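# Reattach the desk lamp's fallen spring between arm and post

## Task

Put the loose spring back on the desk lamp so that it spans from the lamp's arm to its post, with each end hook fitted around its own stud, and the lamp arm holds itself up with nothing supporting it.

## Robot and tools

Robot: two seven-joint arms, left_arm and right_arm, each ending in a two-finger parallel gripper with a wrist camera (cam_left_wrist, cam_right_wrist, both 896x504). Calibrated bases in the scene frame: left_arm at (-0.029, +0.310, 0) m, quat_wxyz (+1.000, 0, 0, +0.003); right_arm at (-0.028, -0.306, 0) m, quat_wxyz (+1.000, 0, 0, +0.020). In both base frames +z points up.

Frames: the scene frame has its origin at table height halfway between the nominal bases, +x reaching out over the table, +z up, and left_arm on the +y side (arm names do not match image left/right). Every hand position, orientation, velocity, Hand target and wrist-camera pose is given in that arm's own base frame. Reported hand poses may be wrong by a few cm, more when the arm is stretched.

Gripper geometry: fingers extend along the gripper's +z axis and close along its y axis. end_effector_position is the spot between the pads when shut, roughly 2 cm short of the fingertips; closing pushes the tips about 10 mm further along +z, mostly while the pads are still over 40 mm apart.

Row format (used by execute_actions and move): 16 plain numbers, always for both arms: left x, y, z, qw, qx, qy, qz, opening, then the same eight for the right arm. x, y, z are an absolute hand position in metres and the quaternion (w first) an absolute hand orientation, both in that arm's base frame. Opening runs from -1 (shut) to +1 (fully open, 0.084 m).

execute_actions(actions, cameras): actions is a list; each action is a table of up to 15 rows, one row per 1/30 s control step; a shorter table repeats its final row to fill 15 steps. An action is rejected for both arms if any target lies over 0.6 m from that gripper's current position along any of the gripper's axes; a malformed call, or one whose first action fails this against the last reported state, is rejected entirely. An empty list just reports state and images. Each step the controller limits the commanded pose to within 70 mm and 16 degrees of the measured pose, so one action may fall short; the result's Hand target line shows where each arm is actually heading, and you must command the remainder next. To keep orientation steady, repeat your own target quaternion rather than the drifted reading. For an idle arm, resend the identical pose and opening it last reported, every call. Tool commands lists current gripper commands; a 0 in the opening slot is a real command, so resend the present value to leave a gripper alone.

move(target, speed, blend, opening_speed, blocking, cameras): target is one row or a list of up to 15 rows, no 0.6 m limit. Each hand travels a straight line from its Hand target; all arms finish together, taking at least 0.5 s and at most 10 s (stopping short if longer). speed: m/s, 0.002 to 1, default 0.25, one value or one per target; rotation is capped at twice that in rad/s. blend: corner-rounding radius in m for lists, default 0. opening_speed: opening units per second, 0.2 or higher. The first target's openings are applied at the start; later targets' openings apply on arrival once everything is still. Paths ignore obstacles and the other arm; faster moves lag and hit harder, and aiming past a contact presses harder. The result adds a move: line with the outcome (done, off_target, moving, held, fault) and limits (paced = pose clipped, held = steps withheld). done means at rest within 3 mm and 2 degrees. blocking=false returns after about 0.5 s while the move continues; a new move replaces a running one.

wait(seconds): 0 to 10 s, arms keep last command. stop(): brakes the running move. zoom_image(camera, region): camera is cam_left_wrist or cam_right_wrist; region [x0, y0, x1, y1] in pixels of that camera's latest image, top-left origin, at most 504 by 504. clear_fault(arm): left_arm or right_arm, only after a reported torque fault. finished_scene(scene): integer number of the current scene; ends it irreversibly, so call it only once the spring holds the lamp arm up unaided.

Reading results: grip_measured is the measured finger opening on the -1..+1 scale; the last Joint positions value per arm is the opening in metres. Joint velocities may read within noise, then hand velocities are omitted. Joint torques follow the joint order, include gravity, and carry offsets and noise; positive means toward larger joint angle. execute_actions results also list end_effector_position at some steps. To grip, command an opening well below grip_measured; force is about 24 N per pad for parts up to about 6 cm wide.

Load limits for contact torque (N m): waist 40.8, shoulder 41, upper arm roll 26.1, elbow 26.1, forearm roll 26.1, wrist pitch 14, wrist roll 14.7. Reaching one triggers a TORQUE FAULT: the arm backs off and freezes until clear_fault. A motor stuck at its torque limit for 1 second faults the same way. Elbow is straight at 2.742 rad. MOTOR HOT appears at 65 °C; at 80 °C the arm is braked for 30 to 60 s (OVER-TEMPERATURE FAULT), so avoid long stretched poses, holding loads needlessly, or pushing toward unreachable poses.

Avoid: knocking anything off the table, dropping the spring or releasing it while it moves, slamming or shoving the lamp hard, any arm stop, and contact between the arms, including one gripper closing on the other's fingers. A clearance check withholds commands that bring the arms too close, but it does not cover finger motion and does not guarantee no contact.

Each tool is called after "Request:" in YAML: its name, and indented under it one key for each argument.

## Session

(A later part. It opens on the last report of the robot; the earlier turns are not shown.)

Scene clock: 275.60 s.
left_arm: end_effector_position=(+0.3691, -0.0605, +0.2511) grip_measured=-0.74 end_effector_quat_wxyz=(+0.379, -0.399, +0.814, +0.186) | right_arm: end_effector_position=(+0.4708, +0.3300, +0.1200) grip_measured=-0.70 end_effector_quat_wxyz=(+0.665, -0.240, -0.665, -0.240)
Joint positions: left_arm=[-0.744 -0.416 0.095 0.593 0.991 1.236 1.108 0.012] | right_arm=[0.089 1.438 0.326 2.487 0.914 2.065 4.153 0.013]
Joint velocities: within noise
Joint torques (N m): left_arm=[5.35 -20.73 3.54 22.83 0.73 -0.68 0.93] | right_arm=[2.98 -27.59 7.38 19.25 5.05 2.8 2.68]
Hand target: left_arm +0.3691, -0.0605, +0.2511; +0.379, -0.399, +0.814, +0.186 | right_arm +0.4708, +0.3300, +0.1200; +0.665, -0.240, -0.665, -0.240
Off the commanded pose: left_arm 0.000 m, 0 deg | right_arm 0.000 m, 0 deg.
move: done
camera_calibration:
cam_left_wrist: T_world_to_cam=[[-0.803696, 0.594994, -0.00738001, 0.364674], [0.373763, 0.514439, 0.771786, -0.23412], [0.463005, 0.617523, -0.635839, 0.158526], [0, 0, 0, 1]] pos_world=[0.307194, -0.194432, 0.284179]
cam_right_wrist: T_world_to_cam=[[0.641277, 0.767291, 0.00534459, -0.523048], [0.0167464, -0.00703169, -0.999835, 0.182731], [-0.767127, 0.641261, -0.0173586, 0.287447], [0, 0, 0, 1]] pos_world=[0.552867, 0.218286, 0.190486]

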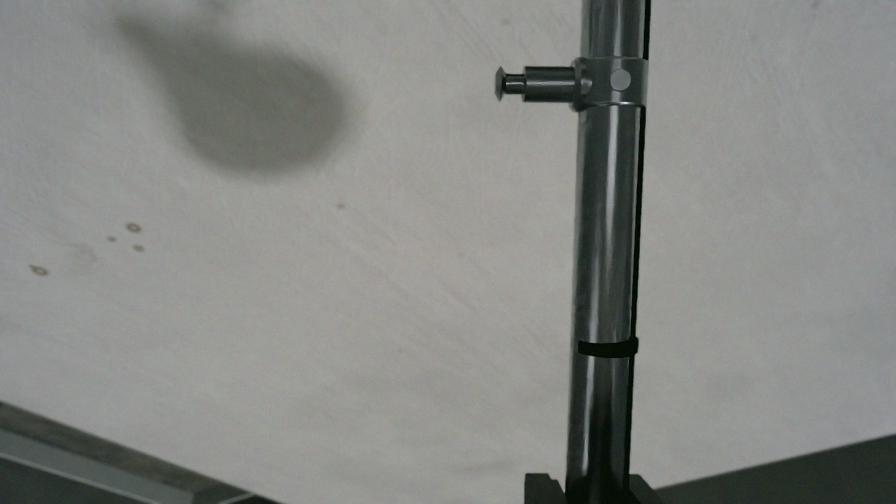

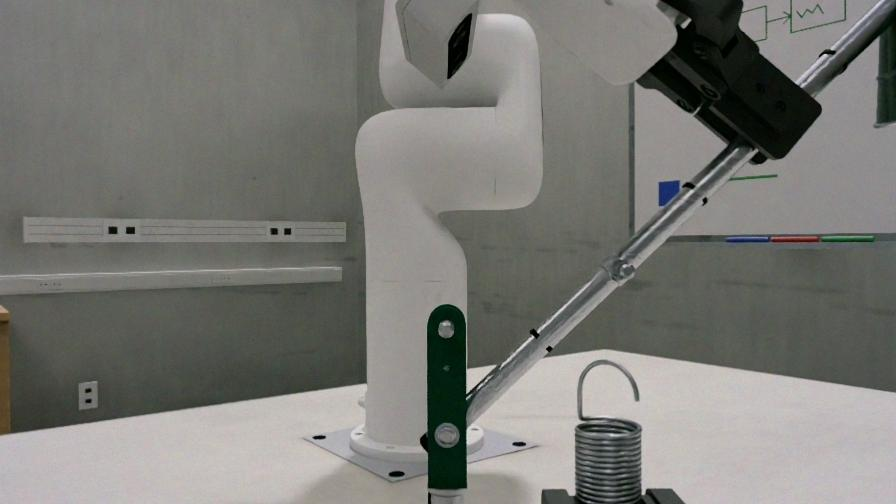

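Request:
move:
  target:
    - [0.3507,-0.0843,0.2731,0.4489,-0.3816,0.7774,0.2204,-0.85,0.4709,0.33,0.12,0.6652,-0.2398,-0.6652,-0.2398,-1.0]
    - [0.3302,-0.1109,0.2895,0.5149,-0.3610,0.7354,0.2528,-0.85,0.4709,0.33,0.12,0.6652,-0.2398,-0.6652,-0.2398,-1.0]
  speed: 0.06
  blend: 0.003

Scene clock: 299.43 s.
left_arm: end_effector_position=(+0.3302, -0.1109, +0.2895) grip_measured=-0.74 end_effector_quat_wxyz=(+0.515, -0.361, +0.735, +0.253) | right_arm: end_effector_position=(+0.4709, +0.3300, +0.1200) grip_measured=-0.70 end_effector_quat_wxyz=(+0.665, -0.240, -0.665, -0.240)
Joint positions: left_arm=[-0.831 -0.286 -0.178 0.652 1.048 1.596 0.874 0.012] | right_arm=[0.089 1.44 0.327 2.49 0.914 2.067 4.154 0.013]
Joint velocities: within noise
Joint torques (N m): left_arm=[-8.87 -0.67 -7.06 14.2 -0.69 -2.97 -1.13] | right_arm=[2.82 -27.66 7.16 18.39 4.87 2.67 2.64]
Hand target: left_arm +0.3302, -0.1109, +0.2895; +0.515, -0.361, +0.735, +0.253 | right_arm +0.4709, +0.3300, +0.1200; +0.665, -0.240, -0.665, -0.240
Off the commanded pose: left_arm 0.000 m, 0 deg | right_arm 0.000 m, 0 deg.
move: done
camera_calibration:
cam_left_wrist: T_world_to_cam=[[-0.801438, 0.597914, -0.0139758, 0.365193], [0.188996, 0.27536, 0.94258, -0.23817], [0.56743, 0.752779, -0.333688, 0.125144], [0, 0, 0, 1]] pos_world=[0.266682, -0.246977, 0.271357]
cam_right_wrist: T_world_to_cam=[[0.640954, 0.767561, 0.00528888, -0.523124], [0.0165601, -0.00693919, -0.999839, 0.182811], [-0.7674, 0.640939, -0.0171586, 0.287721], [0, 0, 0, 1]] pos_world=[0.553068, 0.218387, 0.190485]

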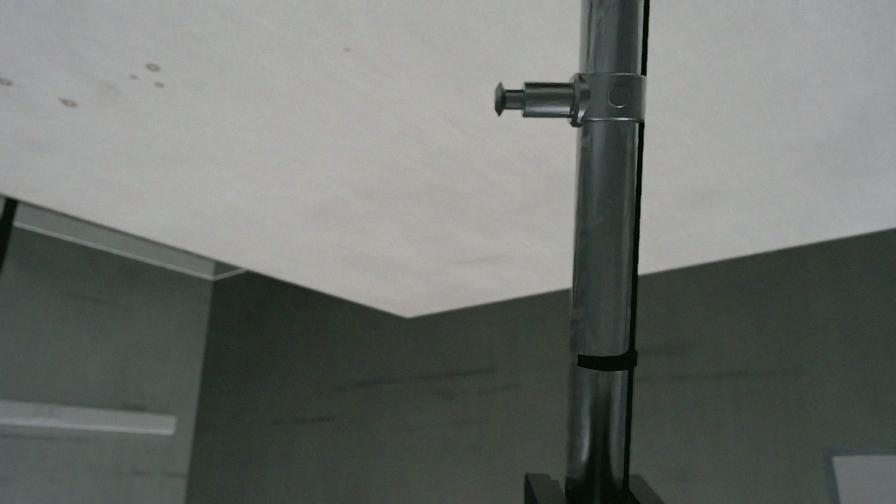

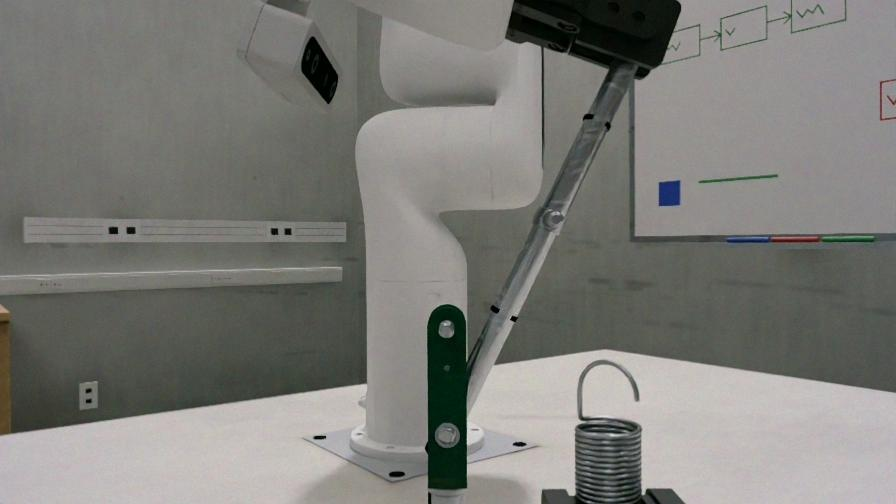

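Request:
zoom_image:
  camera: "cam_right_wrist"
  region: [400, 180, 640, 460]

Request:
zoom_image:
  camera: "cam_right_wrist"
  region: [420, 300, 480, 360]

Request:
zoom_image:
  camera: "cam_right_wrist"
  region: [520, 190, 580, 250]

Scaled by 1.800 from the camera's 896x504 image, which has a finer 1280x720 frame.

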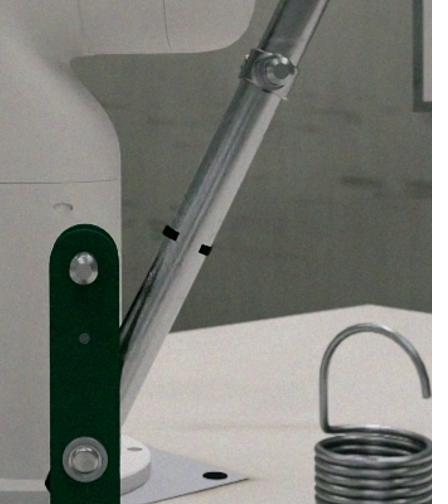

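Scaled by 8.400 from the camera's 896x504 image, which has a finer 1280x720 frame.

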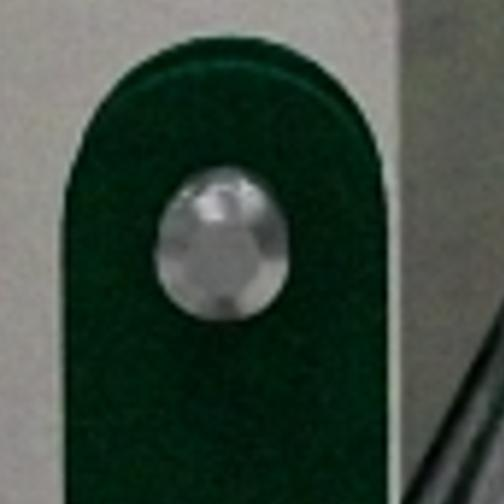

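Scaled by 8.400 from the camera's 896x504 image, which has a finer 1280x720 frame.

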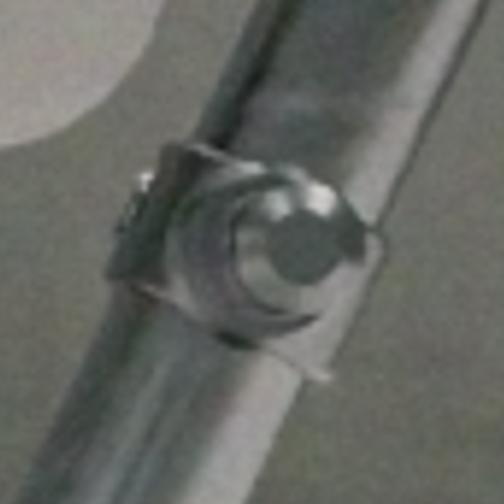

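Request:
move:
  target: [0.3302, -0.1109, 0.2895, 0.5149, -0.3610, 0.7354, 0.2528, -0.85, 0.3804, 0.3868, 0.1739, 0.7064, -0.4761, -0.5228, 0.0330, -1.0]
  speed: 0.15

Scene clock: 335.40 s.
left_arm: end_effector_position=(+0.3302, -0.1109, +0.2895) grip_measured=-0.74 end_effector_quat_wxyz=(+0.515, -0.361, +0.735, +0.253) | right_arm: end_effector_position=(+0.3804, +0.3868, +0.1739) grip_measured=-0.70 end_effector_quat_wxyz=(+0.706, -0.476, -0.523, +0.033)
Joint positions: left_arm=[-0.831 -0.286 -0.178 0.652 1.048 1.596 0.874 0.012] | right_arm=[0.165 0.94 0.251 1.749 1.039 1.852 4.732 0.013]
Joint velocities: within noise
Joint torques (N m): left_arm=[-7.57 -0.83 -6.66 14.22 -0.76 -3.07 -0.99] | right_arm=[2.9 -31.65 1.44 12.35 4.41 -0.38 2.47]
Hand target: left_arm +0.3302, -0.1109, +0.2895; +0.515, -0.361, +0.735, +0.253 | right_arm +0.3804, +0.3868, +0.1739; +0.706, -0.476, -0.523, +0.033
Off the commanded pose: left_arm 0.000 m, 0 deg | right_arm 0.000 m, 0 deg.
MOTOR HOT: joint 4 (elbow) of the right arm reports 64 °C; the controller stops that arm at 80 °C. To cool a motor, set the load down, stop pushing, or move to a pose that needs little force. At that limit the right arm can sag while its brakes close.
move: done
camera_calibration:
cam_left_wrist: T_world_to_cam=[[-0.801464, 0.597881, -0.0139178, 0.365176], [0.188959, 0.275244, 0.942621, -0.2382], [0.567406, 0.752847, -0.333574, 0.125136], [0, 0, 0, 1]] pos_world=[0.266682, -0.246977, 0.271357]
cam_right_wrist: T_world_to_cam=[[0.45649, 0.545144, -0.703161, -0.229591], [-0.435486, -0.552271, -0.710879, 0.571177], [-0.775867, 0.630726, -0.0147031, 0.18949], [0, 0, 0, 1]] pos_world=[0.500564, 0.321089, 0.247384]

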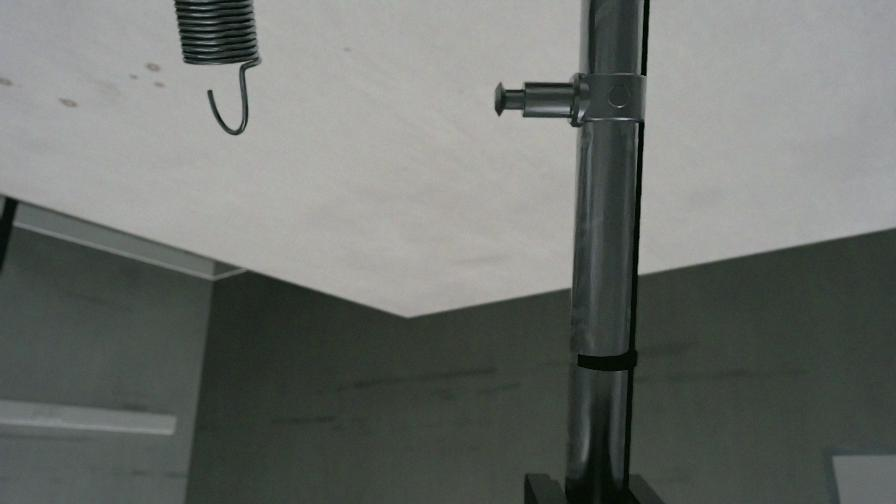

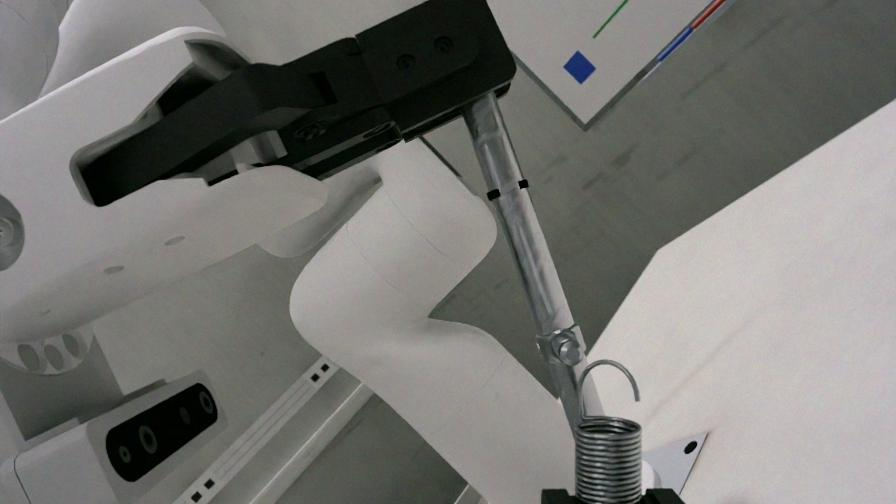

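Request:
zoom_image:
  camera: "cam_right_wrist"
  region: [520, 310, 660, 450]

Request:
zoom_image:
  camera: "cam_left_wrist"
  region: [160, 0, 300, 150]

Scaled by 3.600 from the camera's 896x504 image, which has a finer 1280x720 frame.

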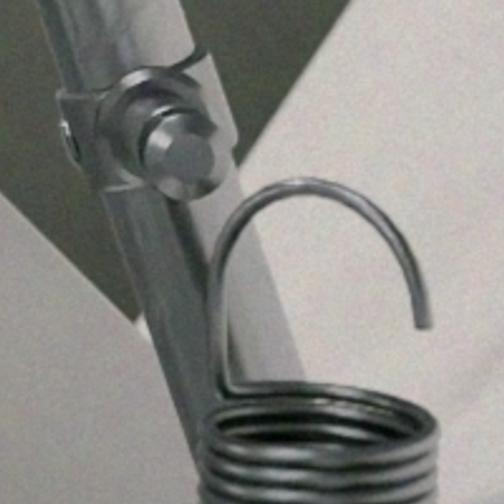

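Scaled by 3.360 from the camera's 896x504 image, which has a finer 1280x720 frame.

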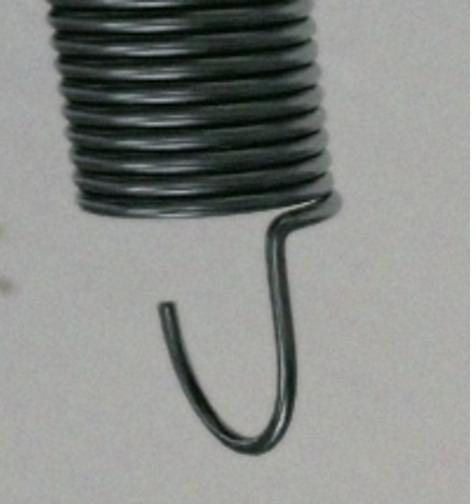

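Request:
move:
  target: [0.3302, -0.1109, 0.2895, 0.5149, -0.3610, 0.7354, 0.2528, -0.85, 0.3514, 0.4115, 0.1725, 0.7064, -0.4761, -0.5228, 0.0330, -1.0]
  speed: 0.05

Request:
zoom_image:
  camera: "cam_right_wrist"
  region: [520, 310, 660, 450]

Request:
zoom_image:
  camera: "cam_left_wrist"
  region: [380, 0, 680, 160]

Scene clock: 350.37 s.
left_arm: end_effector_position=(+0.3302, -0.1109, +0.2895) grip_measured=-0.74 end_effector_quat_wxyz=(+0.515, -0.361, +0.735, +0.253) | right_arm: end_effector_position=(+0.3515, +0.4115, +0.1725) grip_measured=-0.70 end_effector_quat_wxyz=(+0.706, -0.476, -0.523, +0.033)
Joint positions: left_arm=[-0.831 -0.286 -0.178 0.652 1.048 1.596 0.874 0.012] | right_arm=[0.202 0.886 0.269 1.643 1.068 1.782 4.701 0.013]
Joint velocities: within noise
Joint torques (N m): left_arm=[-7.31 -0.75 -6.31 14.29 -0.97 -3.16 -0.98] | right_arm=[2.79 -31.12 7.65 11.53 4.52 -0.18 -3.15]
Hand target: left_arm +0.3302, -0.1109, +0.2895; +0.515, -0.361, +0.735, +0.253 | right_arm +0.3514, +0.4115, +0.1725; +0.706, -0.476, -0.523, +0.033
Off the commanded pose: left_arm 0.000 m, 0 deg | right_arm 0.000 m, 0 deg.
MOTOR HOT: cleared for the motors of the right arm.
move: done
camera_calibration:
cam_left_wrist: T_world_to_cam=[[-0.801464, 0.597881, -0.0139178, 0.365176], [0.188959, 0.275244, 0.942621, -0.2382], [0.567406, 0.752847, -0.333574, 0.125136], [0, 0, 0, 1]] pos_world=[0.266682, -0.246977, 0.271357]
cam_right_wrist: T_world_to_cam=[[0.456383, 0.545012, -0.703332, -0.230656], [-0.435595, -0.552403, -0.710709, 0.571237], [-0.775868, 0.630724, -0.0147031, 0.151532], [0, 0, 0, 1]] pos_world=[0.471665, 0.345689, 0.245984]

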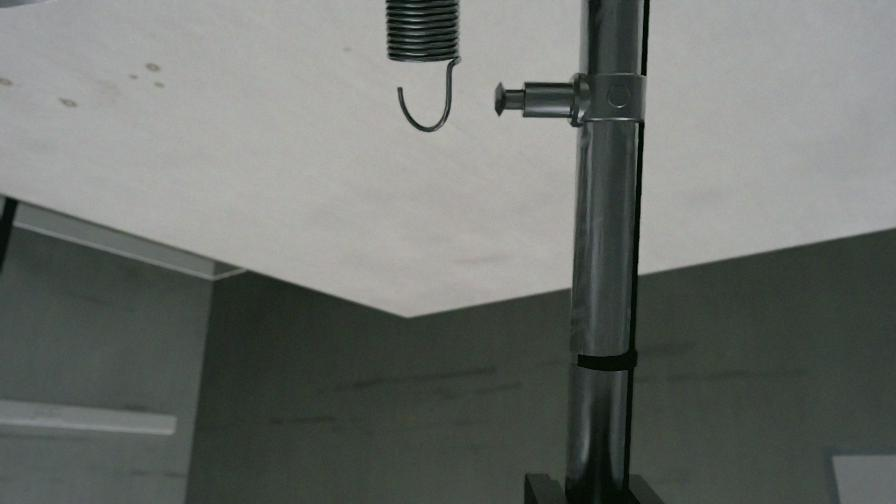

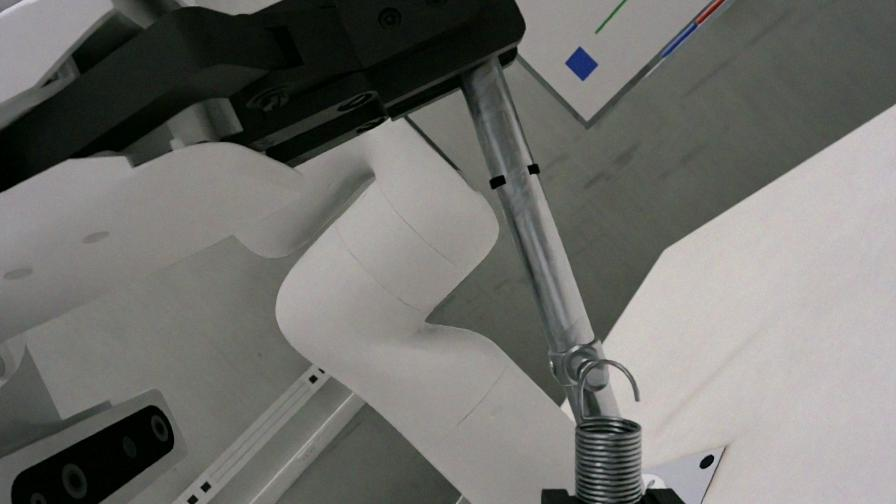

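Scaled by 3.600 from the camera's 896x504 image, which has a finer 1280x720 frame.

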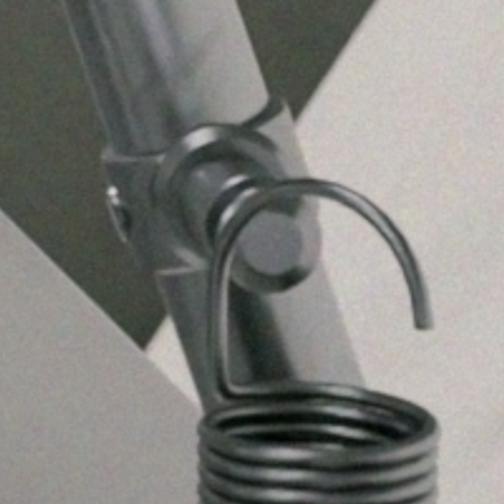

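Scaled by 1.680 from the camera's 896x504 image, which has a finer 1280x720 frame.

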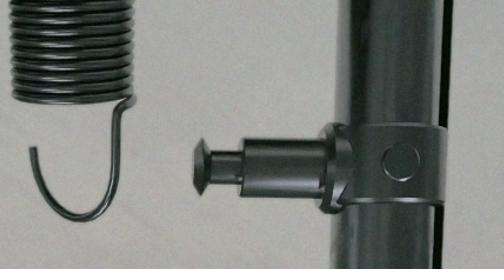

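Request:
move:
  target:
    - [0.3302, -0.1109, 0.2895, 0.5149, -0.3610, 0.7354, 0.2528, -0.85, 0.3745, 0.3924, 0.172, 0.7064, -0.4761, -0.5228, 0.0330, -1.0]
    - [0.3302, -0.1109, 0.2895, 0.5149, -0.3610, 0.7354, 0.2528, -0.85, 0.3935, 0.4148, 0.160, 0.6903, -0.153, -0.6903, -0.153, -1.0]
  speed: 0.1
  blend: 0.005

Scene clock: 384.77 s.
left_arm: end_effector_position=(+0.3302, -0.1109, +0.2895) grip_measured=-0.74 end_effector_quat_wxyz=(+0.515, -0.361, +0.735, +0.253) | right_arm: end_effector_position=(+0.3934, +0.4148, +0.1600) grip_measured=-0.70 end_effector_quat_wxyz=(+0.690, -0.153, -0.690, -0.153)
Joint positions: left_arm=[-0.831 -0.286 -0.178 0.652 1.048 1.596 0.874 0.012] | right_arm=[0.287 1.429 0.404 2.559 0.874 2.13 4.244 0.013]
Joint velocities: within noise
Joint torques (N m): left_arm=[-7.42 -1.47 -5.92 13.87 -1.62 -3.12 -0.8] | right_arm=[2.99 -27.11 7.85 18.74 1.17 2.61 2.5]
Hand target: left_arm +0.3302, -0.1109, +0.2895; +0.515, -0.361, +0.735, +0.253 | right_arm +0.3934, +0.4148, +0.1600; +0.690, -0.153, -0.690, -0.153
Off the commanded pose: left_arm 0.000 m, 0 deg | right_arm 0.000 m, 0 deg.
move: done
camera_calibration:
cam_left_wrist: T_world_to_cam=[[-0.801464, 0.597881, -0.0139178, 0.365176], [0.188959, 0.275244, 0.942621, -0.2382], [0.567406, 0.752847, -0.333574, 0.125136], [0, 0, 0, 1]] pos_world=[0.266682, -0.246977, 0.271357]
cam_right_wrist: T_world_to_cam=[[0.426297, 0.904568, 0.00526093, -0.5111], [0.0179454, -0.00264217, -0.999835, 0.222321], [-0.904405, 0.426322, -0.0173592, 0.317588], [0, 0, 0, 1]] pos_world=[0.501119, 0.327517, 0.230486]

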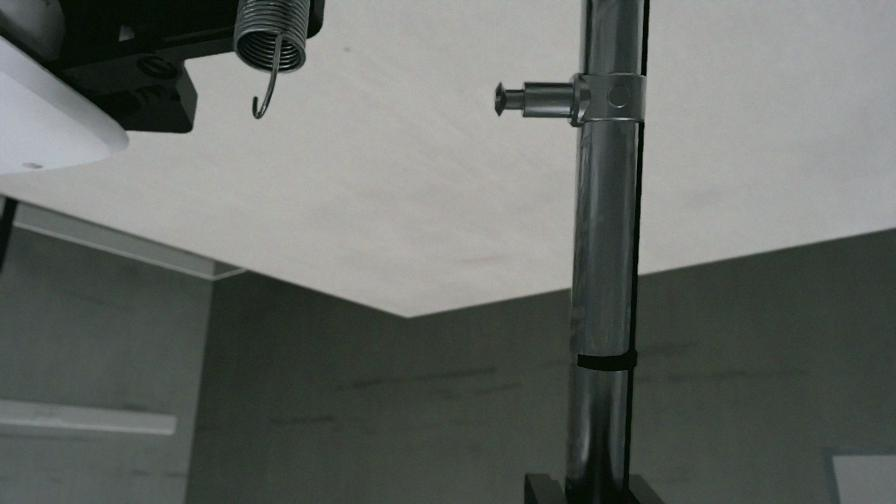

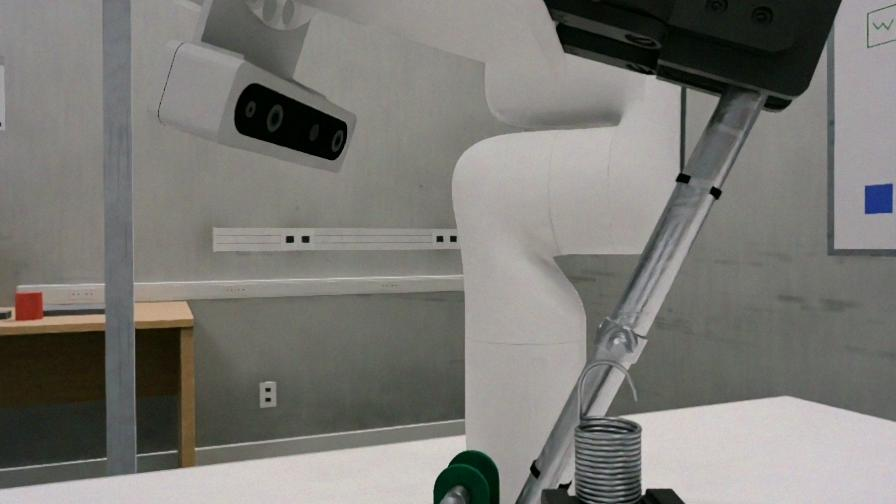

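Request:
zoom_image:
  camera: "cam_right_wrist"
  region: [540, 300, 680, 440]

Request:
zoom_image:
  camera: "cam_left_wrist"
  region: [220, 0, 360, 130]

Scaled by 3.600 from the camera's 896x504 image, which has a finer 1280x720 frame.

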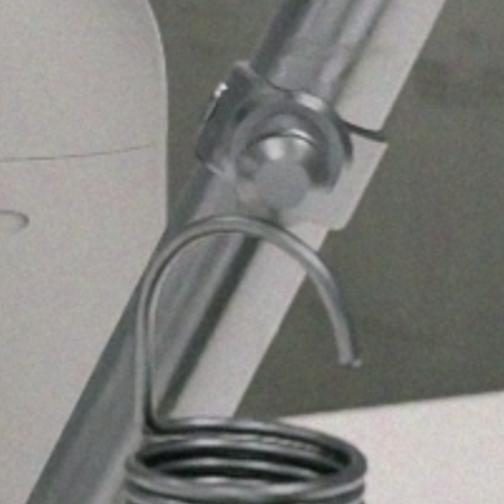

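Scaled by 3.600 from the camera's 896x504 image, which has a finer 1280x720 frame.

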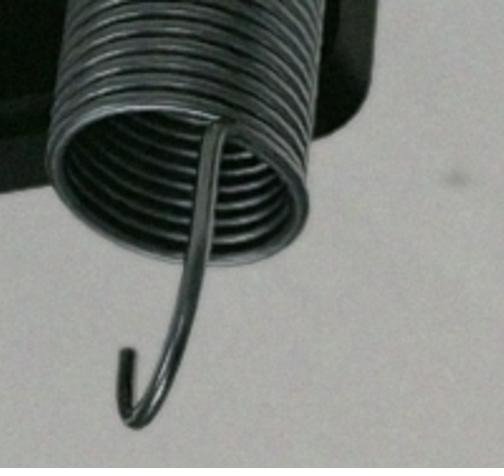

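Request:
move:
  target: [0.3302, -0.1109, 0.2895, 0.5149, -0.3610, 0.7354, 0.2528, -0.85, 0.3836, 0.4263, 0.1618, 0.7007, -0.0912, -0.7007, -0.0912, -1.0]
  speed: 0.06

Request:
zoom_image:
  camera: "cam_right_wrist"
  region: [540, 300, 680, 440]

Request:
zoom_image:
  camera: "cam_left_wrist"
  region: [280, 0, 580, 160]

Scene clock: 405.33 s.
left_arm: end_effector_position=(+0.3302, -0.1109, +0.2895) grip_measured=-0.74 end_effector_quat_wxyz=(+0.515, -0.361, +0.735, +0.253) | right_arm: end_effector_position=(+0.3826, +0.4259, +0.1619) grip_measured=-0.70 end_effector_quat_wxyz=(+0.684, -0.138, -0.703, -0.136)
Joint positions: left_arm=[-0.831 -0.286 -0.178 0.652 1.048 1.596 0.874 0.012] | right_arm=[0.324 1.509 0.54 2.707 0.754 2.154 4.317 0.013]
Joint velocities: within noise
Joint torques (N m): left_arm=[-6.89 -1.53 -5.32 13.71 -1.54 -3.33 -0.87] | right_arm=[-2.69 -27.45 7.37 17.13 -0.27 -0.86 2.79]
Hand target: left_arm +0.3302, -0.1109, +0.2895; +0.515, -0.361, +0.735, +0.253 | right_arm +0.3826, +0.4259, +0.1619; +0.684, -0.138, -0.703, -0.136
Off the commanded pose: left_arm 0.000 m, 0 deg | right_arm 0.001 m, 8 deg.
elbow stopped short (right arm): the move would have taken joint 4 (elbow) straighter than the controller allows.
move: off_target (right_arm)
camera_calibration:
cam_left_wrist: T_world_to_cam=[[-0.801464, 0.597881, -0.0139178, 0.365176], [0.188959, 0.275244, 0.942621, -0.2382], [0.567406, 0.752847, -0.333574, 0.125136], [0, 0, 0, 1]] pos_world=[0.266682, -0.246977, 0.271357]
cam_right_wrist: T_world_to_cam=[[0.383167, 0.92365, 0.0073488, -0.508474], [0.0442323, -0.0104013, -0.998967, 0.217544], [-0.92262, 0.383096, -0.0448406, 0.332895], [0, 0, 0, 1]] pos_world=[0.492344, 0.344384, 0.235983]

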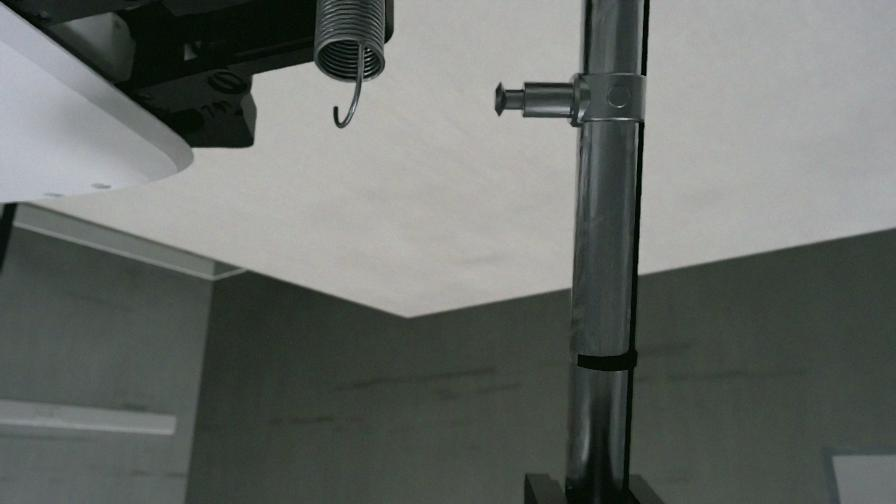

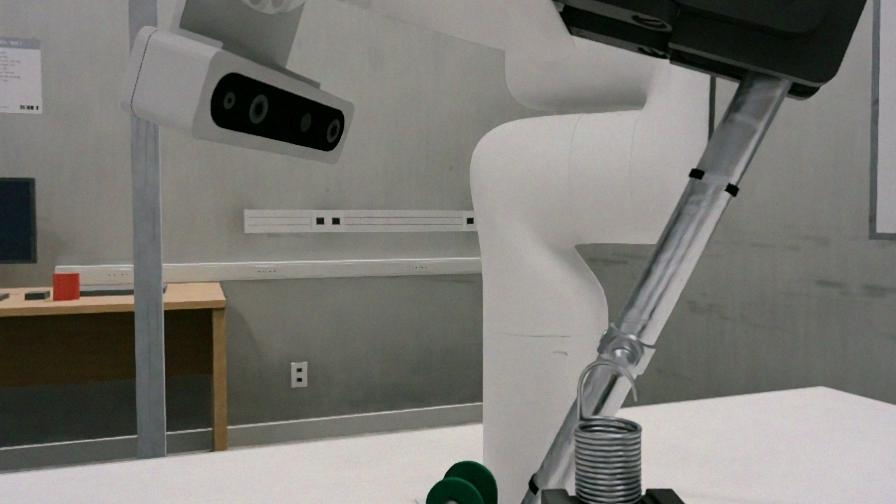

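Scaled by 3.600 from the camera's 896x504 image, which has a finer 1280x720 frame.

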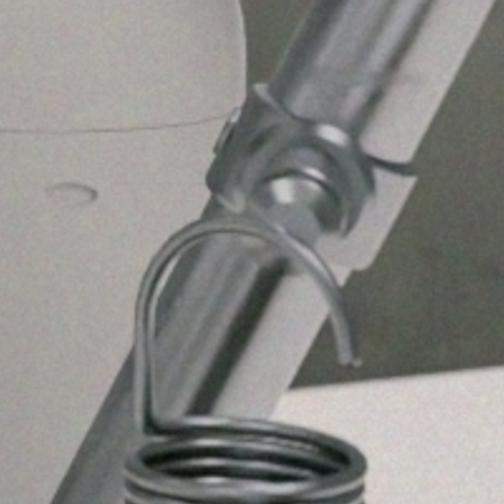

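Scaled by 1.680 from the camera's 896x504 image, which has a finer 1280x720 frame.

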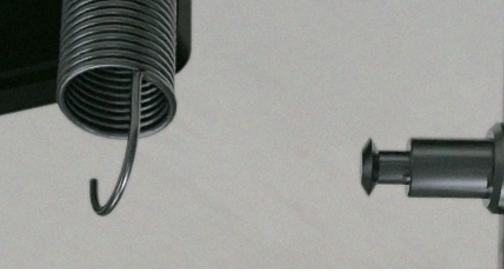

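Request:
move:
  target: [0.3302, -0.1109, 0.2895, 0.5149, -0.3610, 0.7354, 0.2528, -0.85, 0.3710, 0.4342, 0.1618, 0.6903, -0.153, -0.6903, -0.153, -1.0]
  speed: 0.06

Request:
zoom_image:
  camera: "cam_right_wrist"
  region: [540, 300, 680, 440]

Request:
zoom_image:
  camera: "cam_left_wrist"
  region: [340, 0, 640, 160]

Scene clock: 412.57 s.
left_arm: end_effector_position=(+0.3302, -0.1109, +0.2895) grip_measured=-0.74 end_effector_quat_wxyz=(+0.515, -0.361, +0.735, +0.253) | right_arm: end_effector_position=(+0.3710, +0.4342, +0.1618) grip_measured=-0.70 end_effector_quat_wxyz=(+0.690, -0.153, -0.690, -0.153)
Joint positions: left_arm=[-0.831 -0.286 -0.178 0.652 1.048 1.596 0.874 0.012] | right_arm=[0.246 1.319 0.504 2.32 0.787 1.996 4.193 0.013]
Joint velocities: within noise
Joint torques (N m): left_arm=[-6.88 -1.38 -4.91 13.79 -1.34 -3.14 -0.7] | right_arm=[-2.92 -34.48 3.71 10.86 4.92 -0.82 -3.08]
Hand target: left_arm +0.3302, -0.1109, +0.2895; +0.515, -0.361, +0.735, +0.253 | right_arm +0.3710, +0.4342, +0.1618; +0.690, -0.153, -0.690, -0.153
Off the commanded pose: left_arm 0.000 m, 0 deg | right_arm 0.000 m, 0 deg.
move: done
camera_calibration:
cam_left_wrist: T_world_to_cam=[[-0.801464, 0.597881, -0.0139178, 0.365176], [0.188959, 0.275244, 0.942621, -0.2382], [0.567406, 0.752847, -0.333574, 0.125136], [0, 0, 0, 1]] pos_world=[0.266682, -0.246977, 0.271357]
cam_right_wrist: T_world_to_cam=[[0.425773, 0.904814, 0.00530236, -0.519045], [0.0177828, -0.00250873, -0.999839, 0.224506], [-0.904655, 0.425799, -0.0171583, 0.289301], [0, 0, 0, 1]] pos_world=[0.478721, 0.347019, 0.232185]

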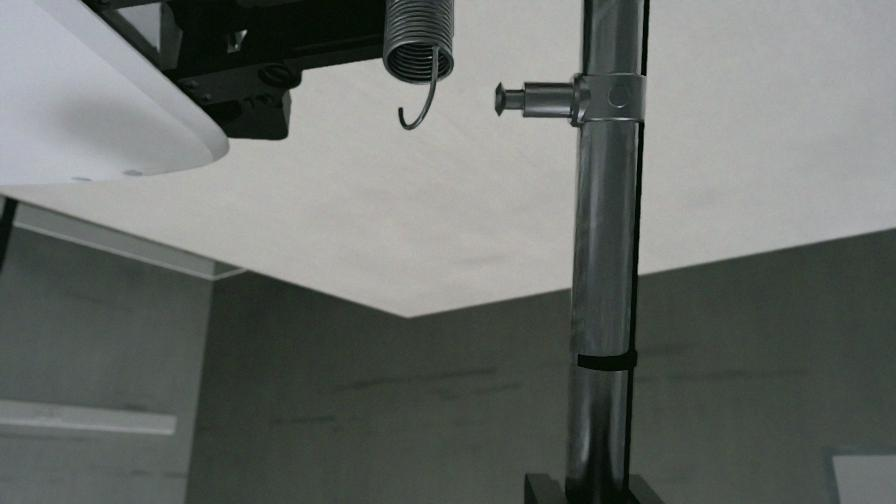

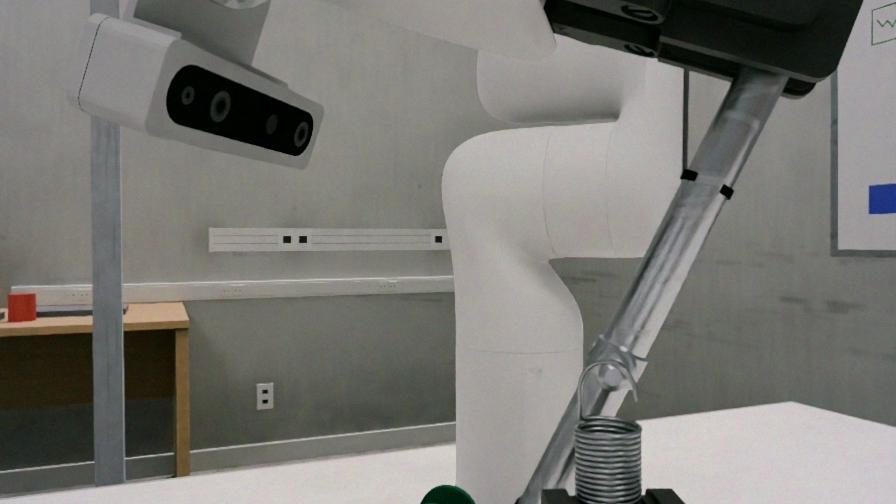

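Scaled by 3.600 from the camera's 896x504 image, which has a finer 1280x720 frame.

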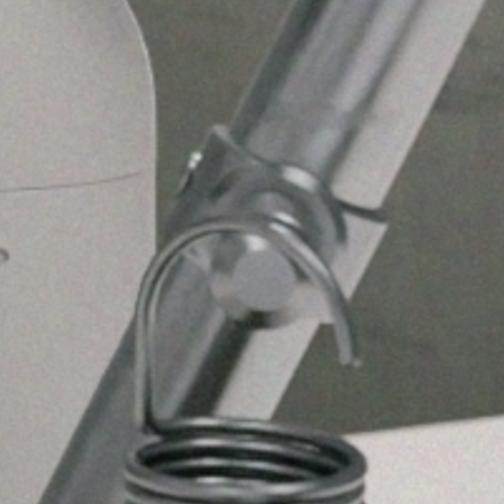

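Scaled by 1.680 from the camera's 896x504 image, which has a finer 1280x720 frame.

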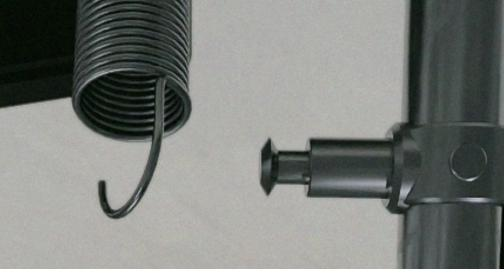

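Request:
move:
  target: [0.3302, -0.1109, 0.2895, 0.5149, -0.3610, 0.7354, 0.2528, -0.85, 0.3602, 0.4431, 0.1624, 0.6903, -0.153, -0.6903, -0.153, -1.0]
  speed: 0.03

Request:
zoom_image:
  camera: "cam_right_wrist"
  region: [540, 300, 680, 440]

Request:
zoom_image:
  camera: "cam_left_wrist"
  region: [400, 0, 640, 160]

Scene clock: 423.87 s.
left_arm: end_effector_position=(+0.3302, -0.1109, +0.2895) grip_measured=-0.74 end_effector_quat_wxyz=(+0.515, -0.361, +0.735, +0.253) | right_arm: end_effector_position=(+0.3602, +0.4431, +0.1624) grip_measured=-0.70 end_effector_quat_wxyz=(+0.690, -0.153, -0.690, -0.153)
Joint positions: left_arm=[-0.831 -0.286 -0.178 0.652 1.048 1.596 0.874 0.012] | right_arm=[0.249 1.281 0.505 2.245 0.794 1.956 4.172 0.013]
Joint velocities: within noise
Joint torques (N m): left_arm=[-6.43 -2.1 -4.85 13.64 -1.81 -3.28 -0.67] | right_arm=[2.43 -34.84 10.04 11.44 5.09 -0.6 -3.26]
Hand target: left_arm +0.3302, -0.1109, +0.2895; +0.515, -0.361, +0.735, +0.253 | right_arm +0.3602, +0.4431, +0.1624; +0.690, -0.153, -0.690, -0.153
Off the commanded pose: left_arm 0.000 m, 0 deg | right_arm 0.000 m, 0 deg.
move: done
camera_calibration:
cam_left_wrist: T_world_to_cam=[[-0.801464, 0.597881, -0.0139178, 0.365176], [0.188959, 0.275244, 0.942621, -0.2382], [0.567406, 0.752847, -0.333574, 0.125136], [0, 0, 0, 1]] pos_world=[0.266682, -0.246977, 0.271357]
cam_right_wrist: T_world_to_cam=[[0.425893, 0.904758, 0.00530372, -0.522449], [0.0177835, -0.00251008, -0.999839, 0.22542], [-0.904599, 0.425919, -0.0171588, 0.275726], [0, 0, 0, 1]] pos_world=[0.46792, 0.355818, 0.232885]

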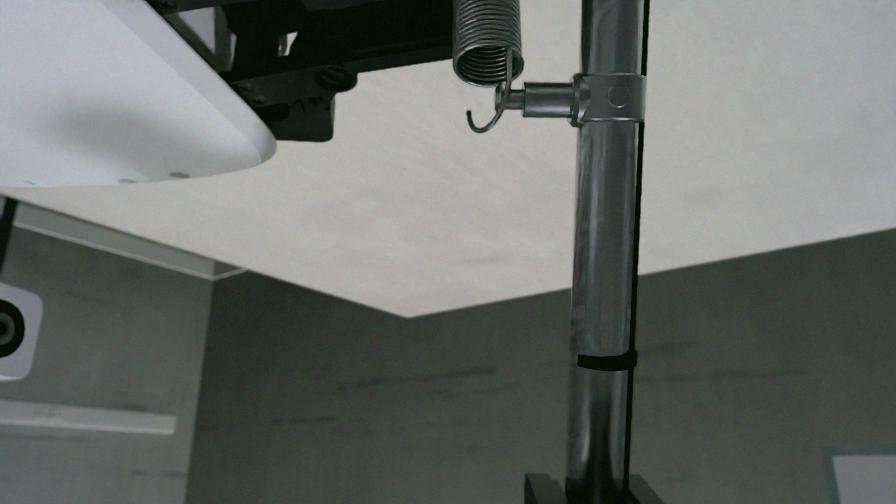

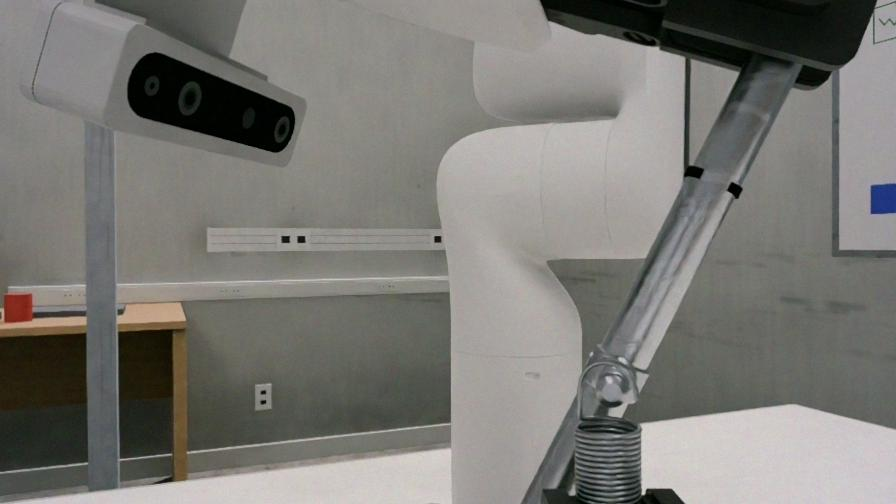

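Scaled by 3.600 from the camera's 896x504 image, which has a finer 1280x720 frame.

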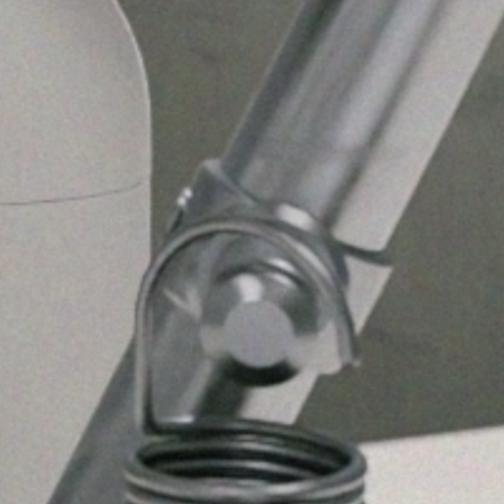

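Scaled by 2.100 from the camera's 896x504 image, which has a finer 1280x720 frame.

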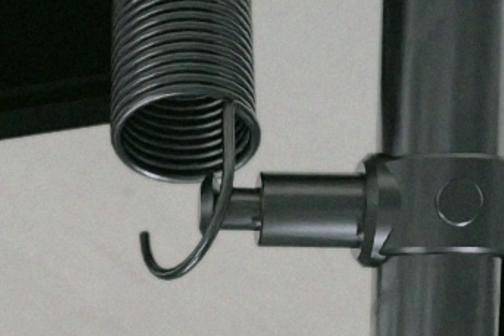

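Request:
move:
  target: [0.3302, -0.1109, 0.2895, 0.5149, -0.3610, 0.7354, 0.2528, -0.85, 0.3544, 0.4479, 0.1624, 0.6903, -0.153, -0.6903, -0.153, -1.0]
  speed: 0.02

Request:
zoom_image:
  camera: "cam_right_wrist"
  region: [540, 300, 680, 440]

Request:
zoom_image:
  camera: "cam_left_wrist"
  region: [400, 0, 640, 160]

Scene clock: 430.17 s.
left_arm: end_effector_position=(+0.3302, -0.1109, +0.2895) grip_measured=-0.74 end_effector_quat_wxyz=(+0.515, -0.361, +0.735, +0.253) | right_arm: end_effector_position=(+0.3544, +0.4479, +0.1624) grip_measured=-0.70 end_effector_quat_wxyz=(+0.690, -0.153, -0.690, -0.153)
Joint positions: left_arm=[-0.831 -0.286 -0.178 0.652 1.048 1.596 0.874 0.012] | right_arm=[0.251 1.264 0.506 2.211 0.798 1.937 4.163 0.013]
Joint velocities: within noise
Joint torques (N m): left_arm=[-6.42 -2.43 -4.28 13.6 -2.06 -3.29 -0.67] | right_arm=[2.87 -34.42 9.99 11.2 4.97 -0.8 -3.16]
Hand target: left_arm +0.3302, -0.1109, +0.2895; +0.515, -0.361, +0.735, +0.253 | right_arm +0.3544, +0.4479, +0.1624; +0.690, -0.153, -0.690, -0.153
Off the commanded pose: left_arm 0.000 m, 0 deg | right_arm 0.000 m, 0 deg.
move: done
camera_calibration:
cam_left_wrist: T_world_to_cam=[[-0.801464, 0.597881, -0.0139178, 0.365176], [0.188959, 0.275244, 0.942621, -0.2382], [0.567406, 0.752847, -0.333574, 0.125136], [0, 0, 0, 1]] pos_world=[0.266682, -0.246977, 0.271357]
cam_right_wrist: T_world_to_cam=[[0.425893, 0.904758, 0.00530372, -0.524322], [0.0177835, -0.00251008, -0.999839, 0.225535], [-0.904599, 0.425919, -0.0171588, 0.268435], [0, 0, 0, 1]] pos_world=[0.46212, 0.360618, 0.232885]

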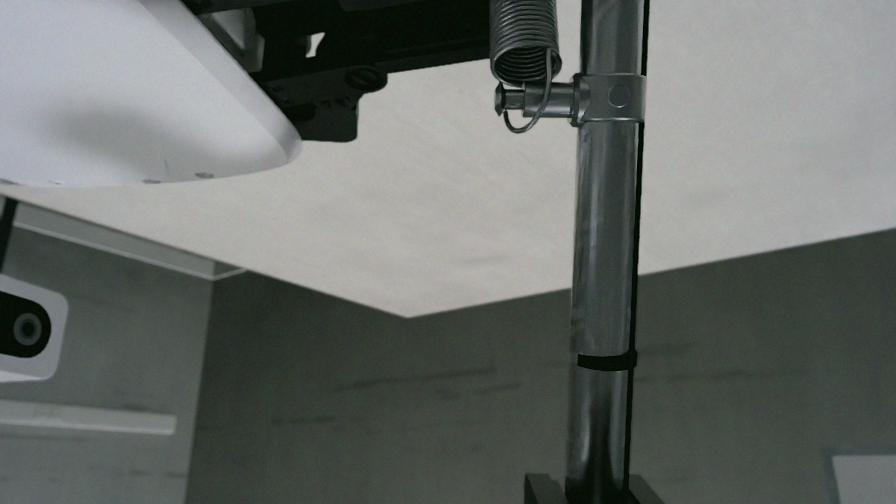

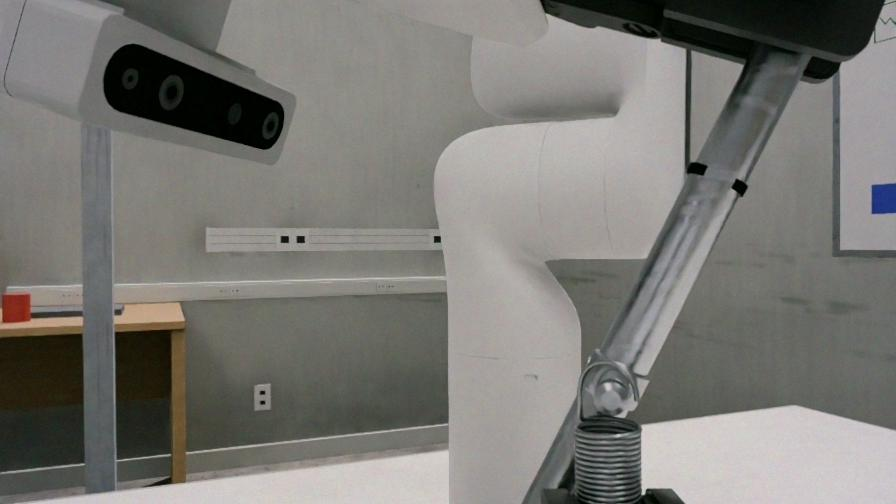

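Scaled by 3.600 from the camera's 896x504 image, which has a finer 1280x720 frame.

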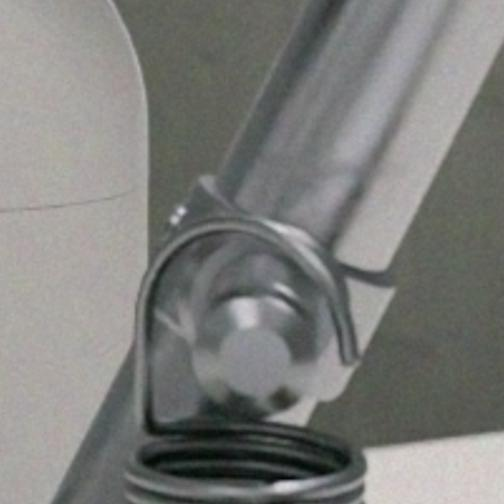

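Scaled by 2.100 from the camera's 896x504 image, which has a finer 1280x720 frame.

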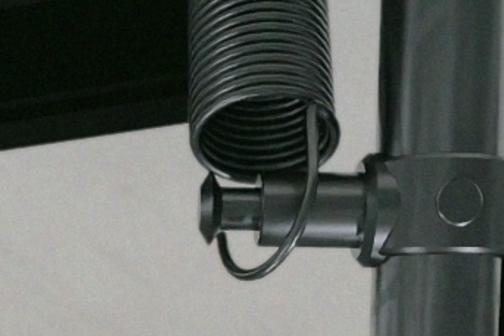

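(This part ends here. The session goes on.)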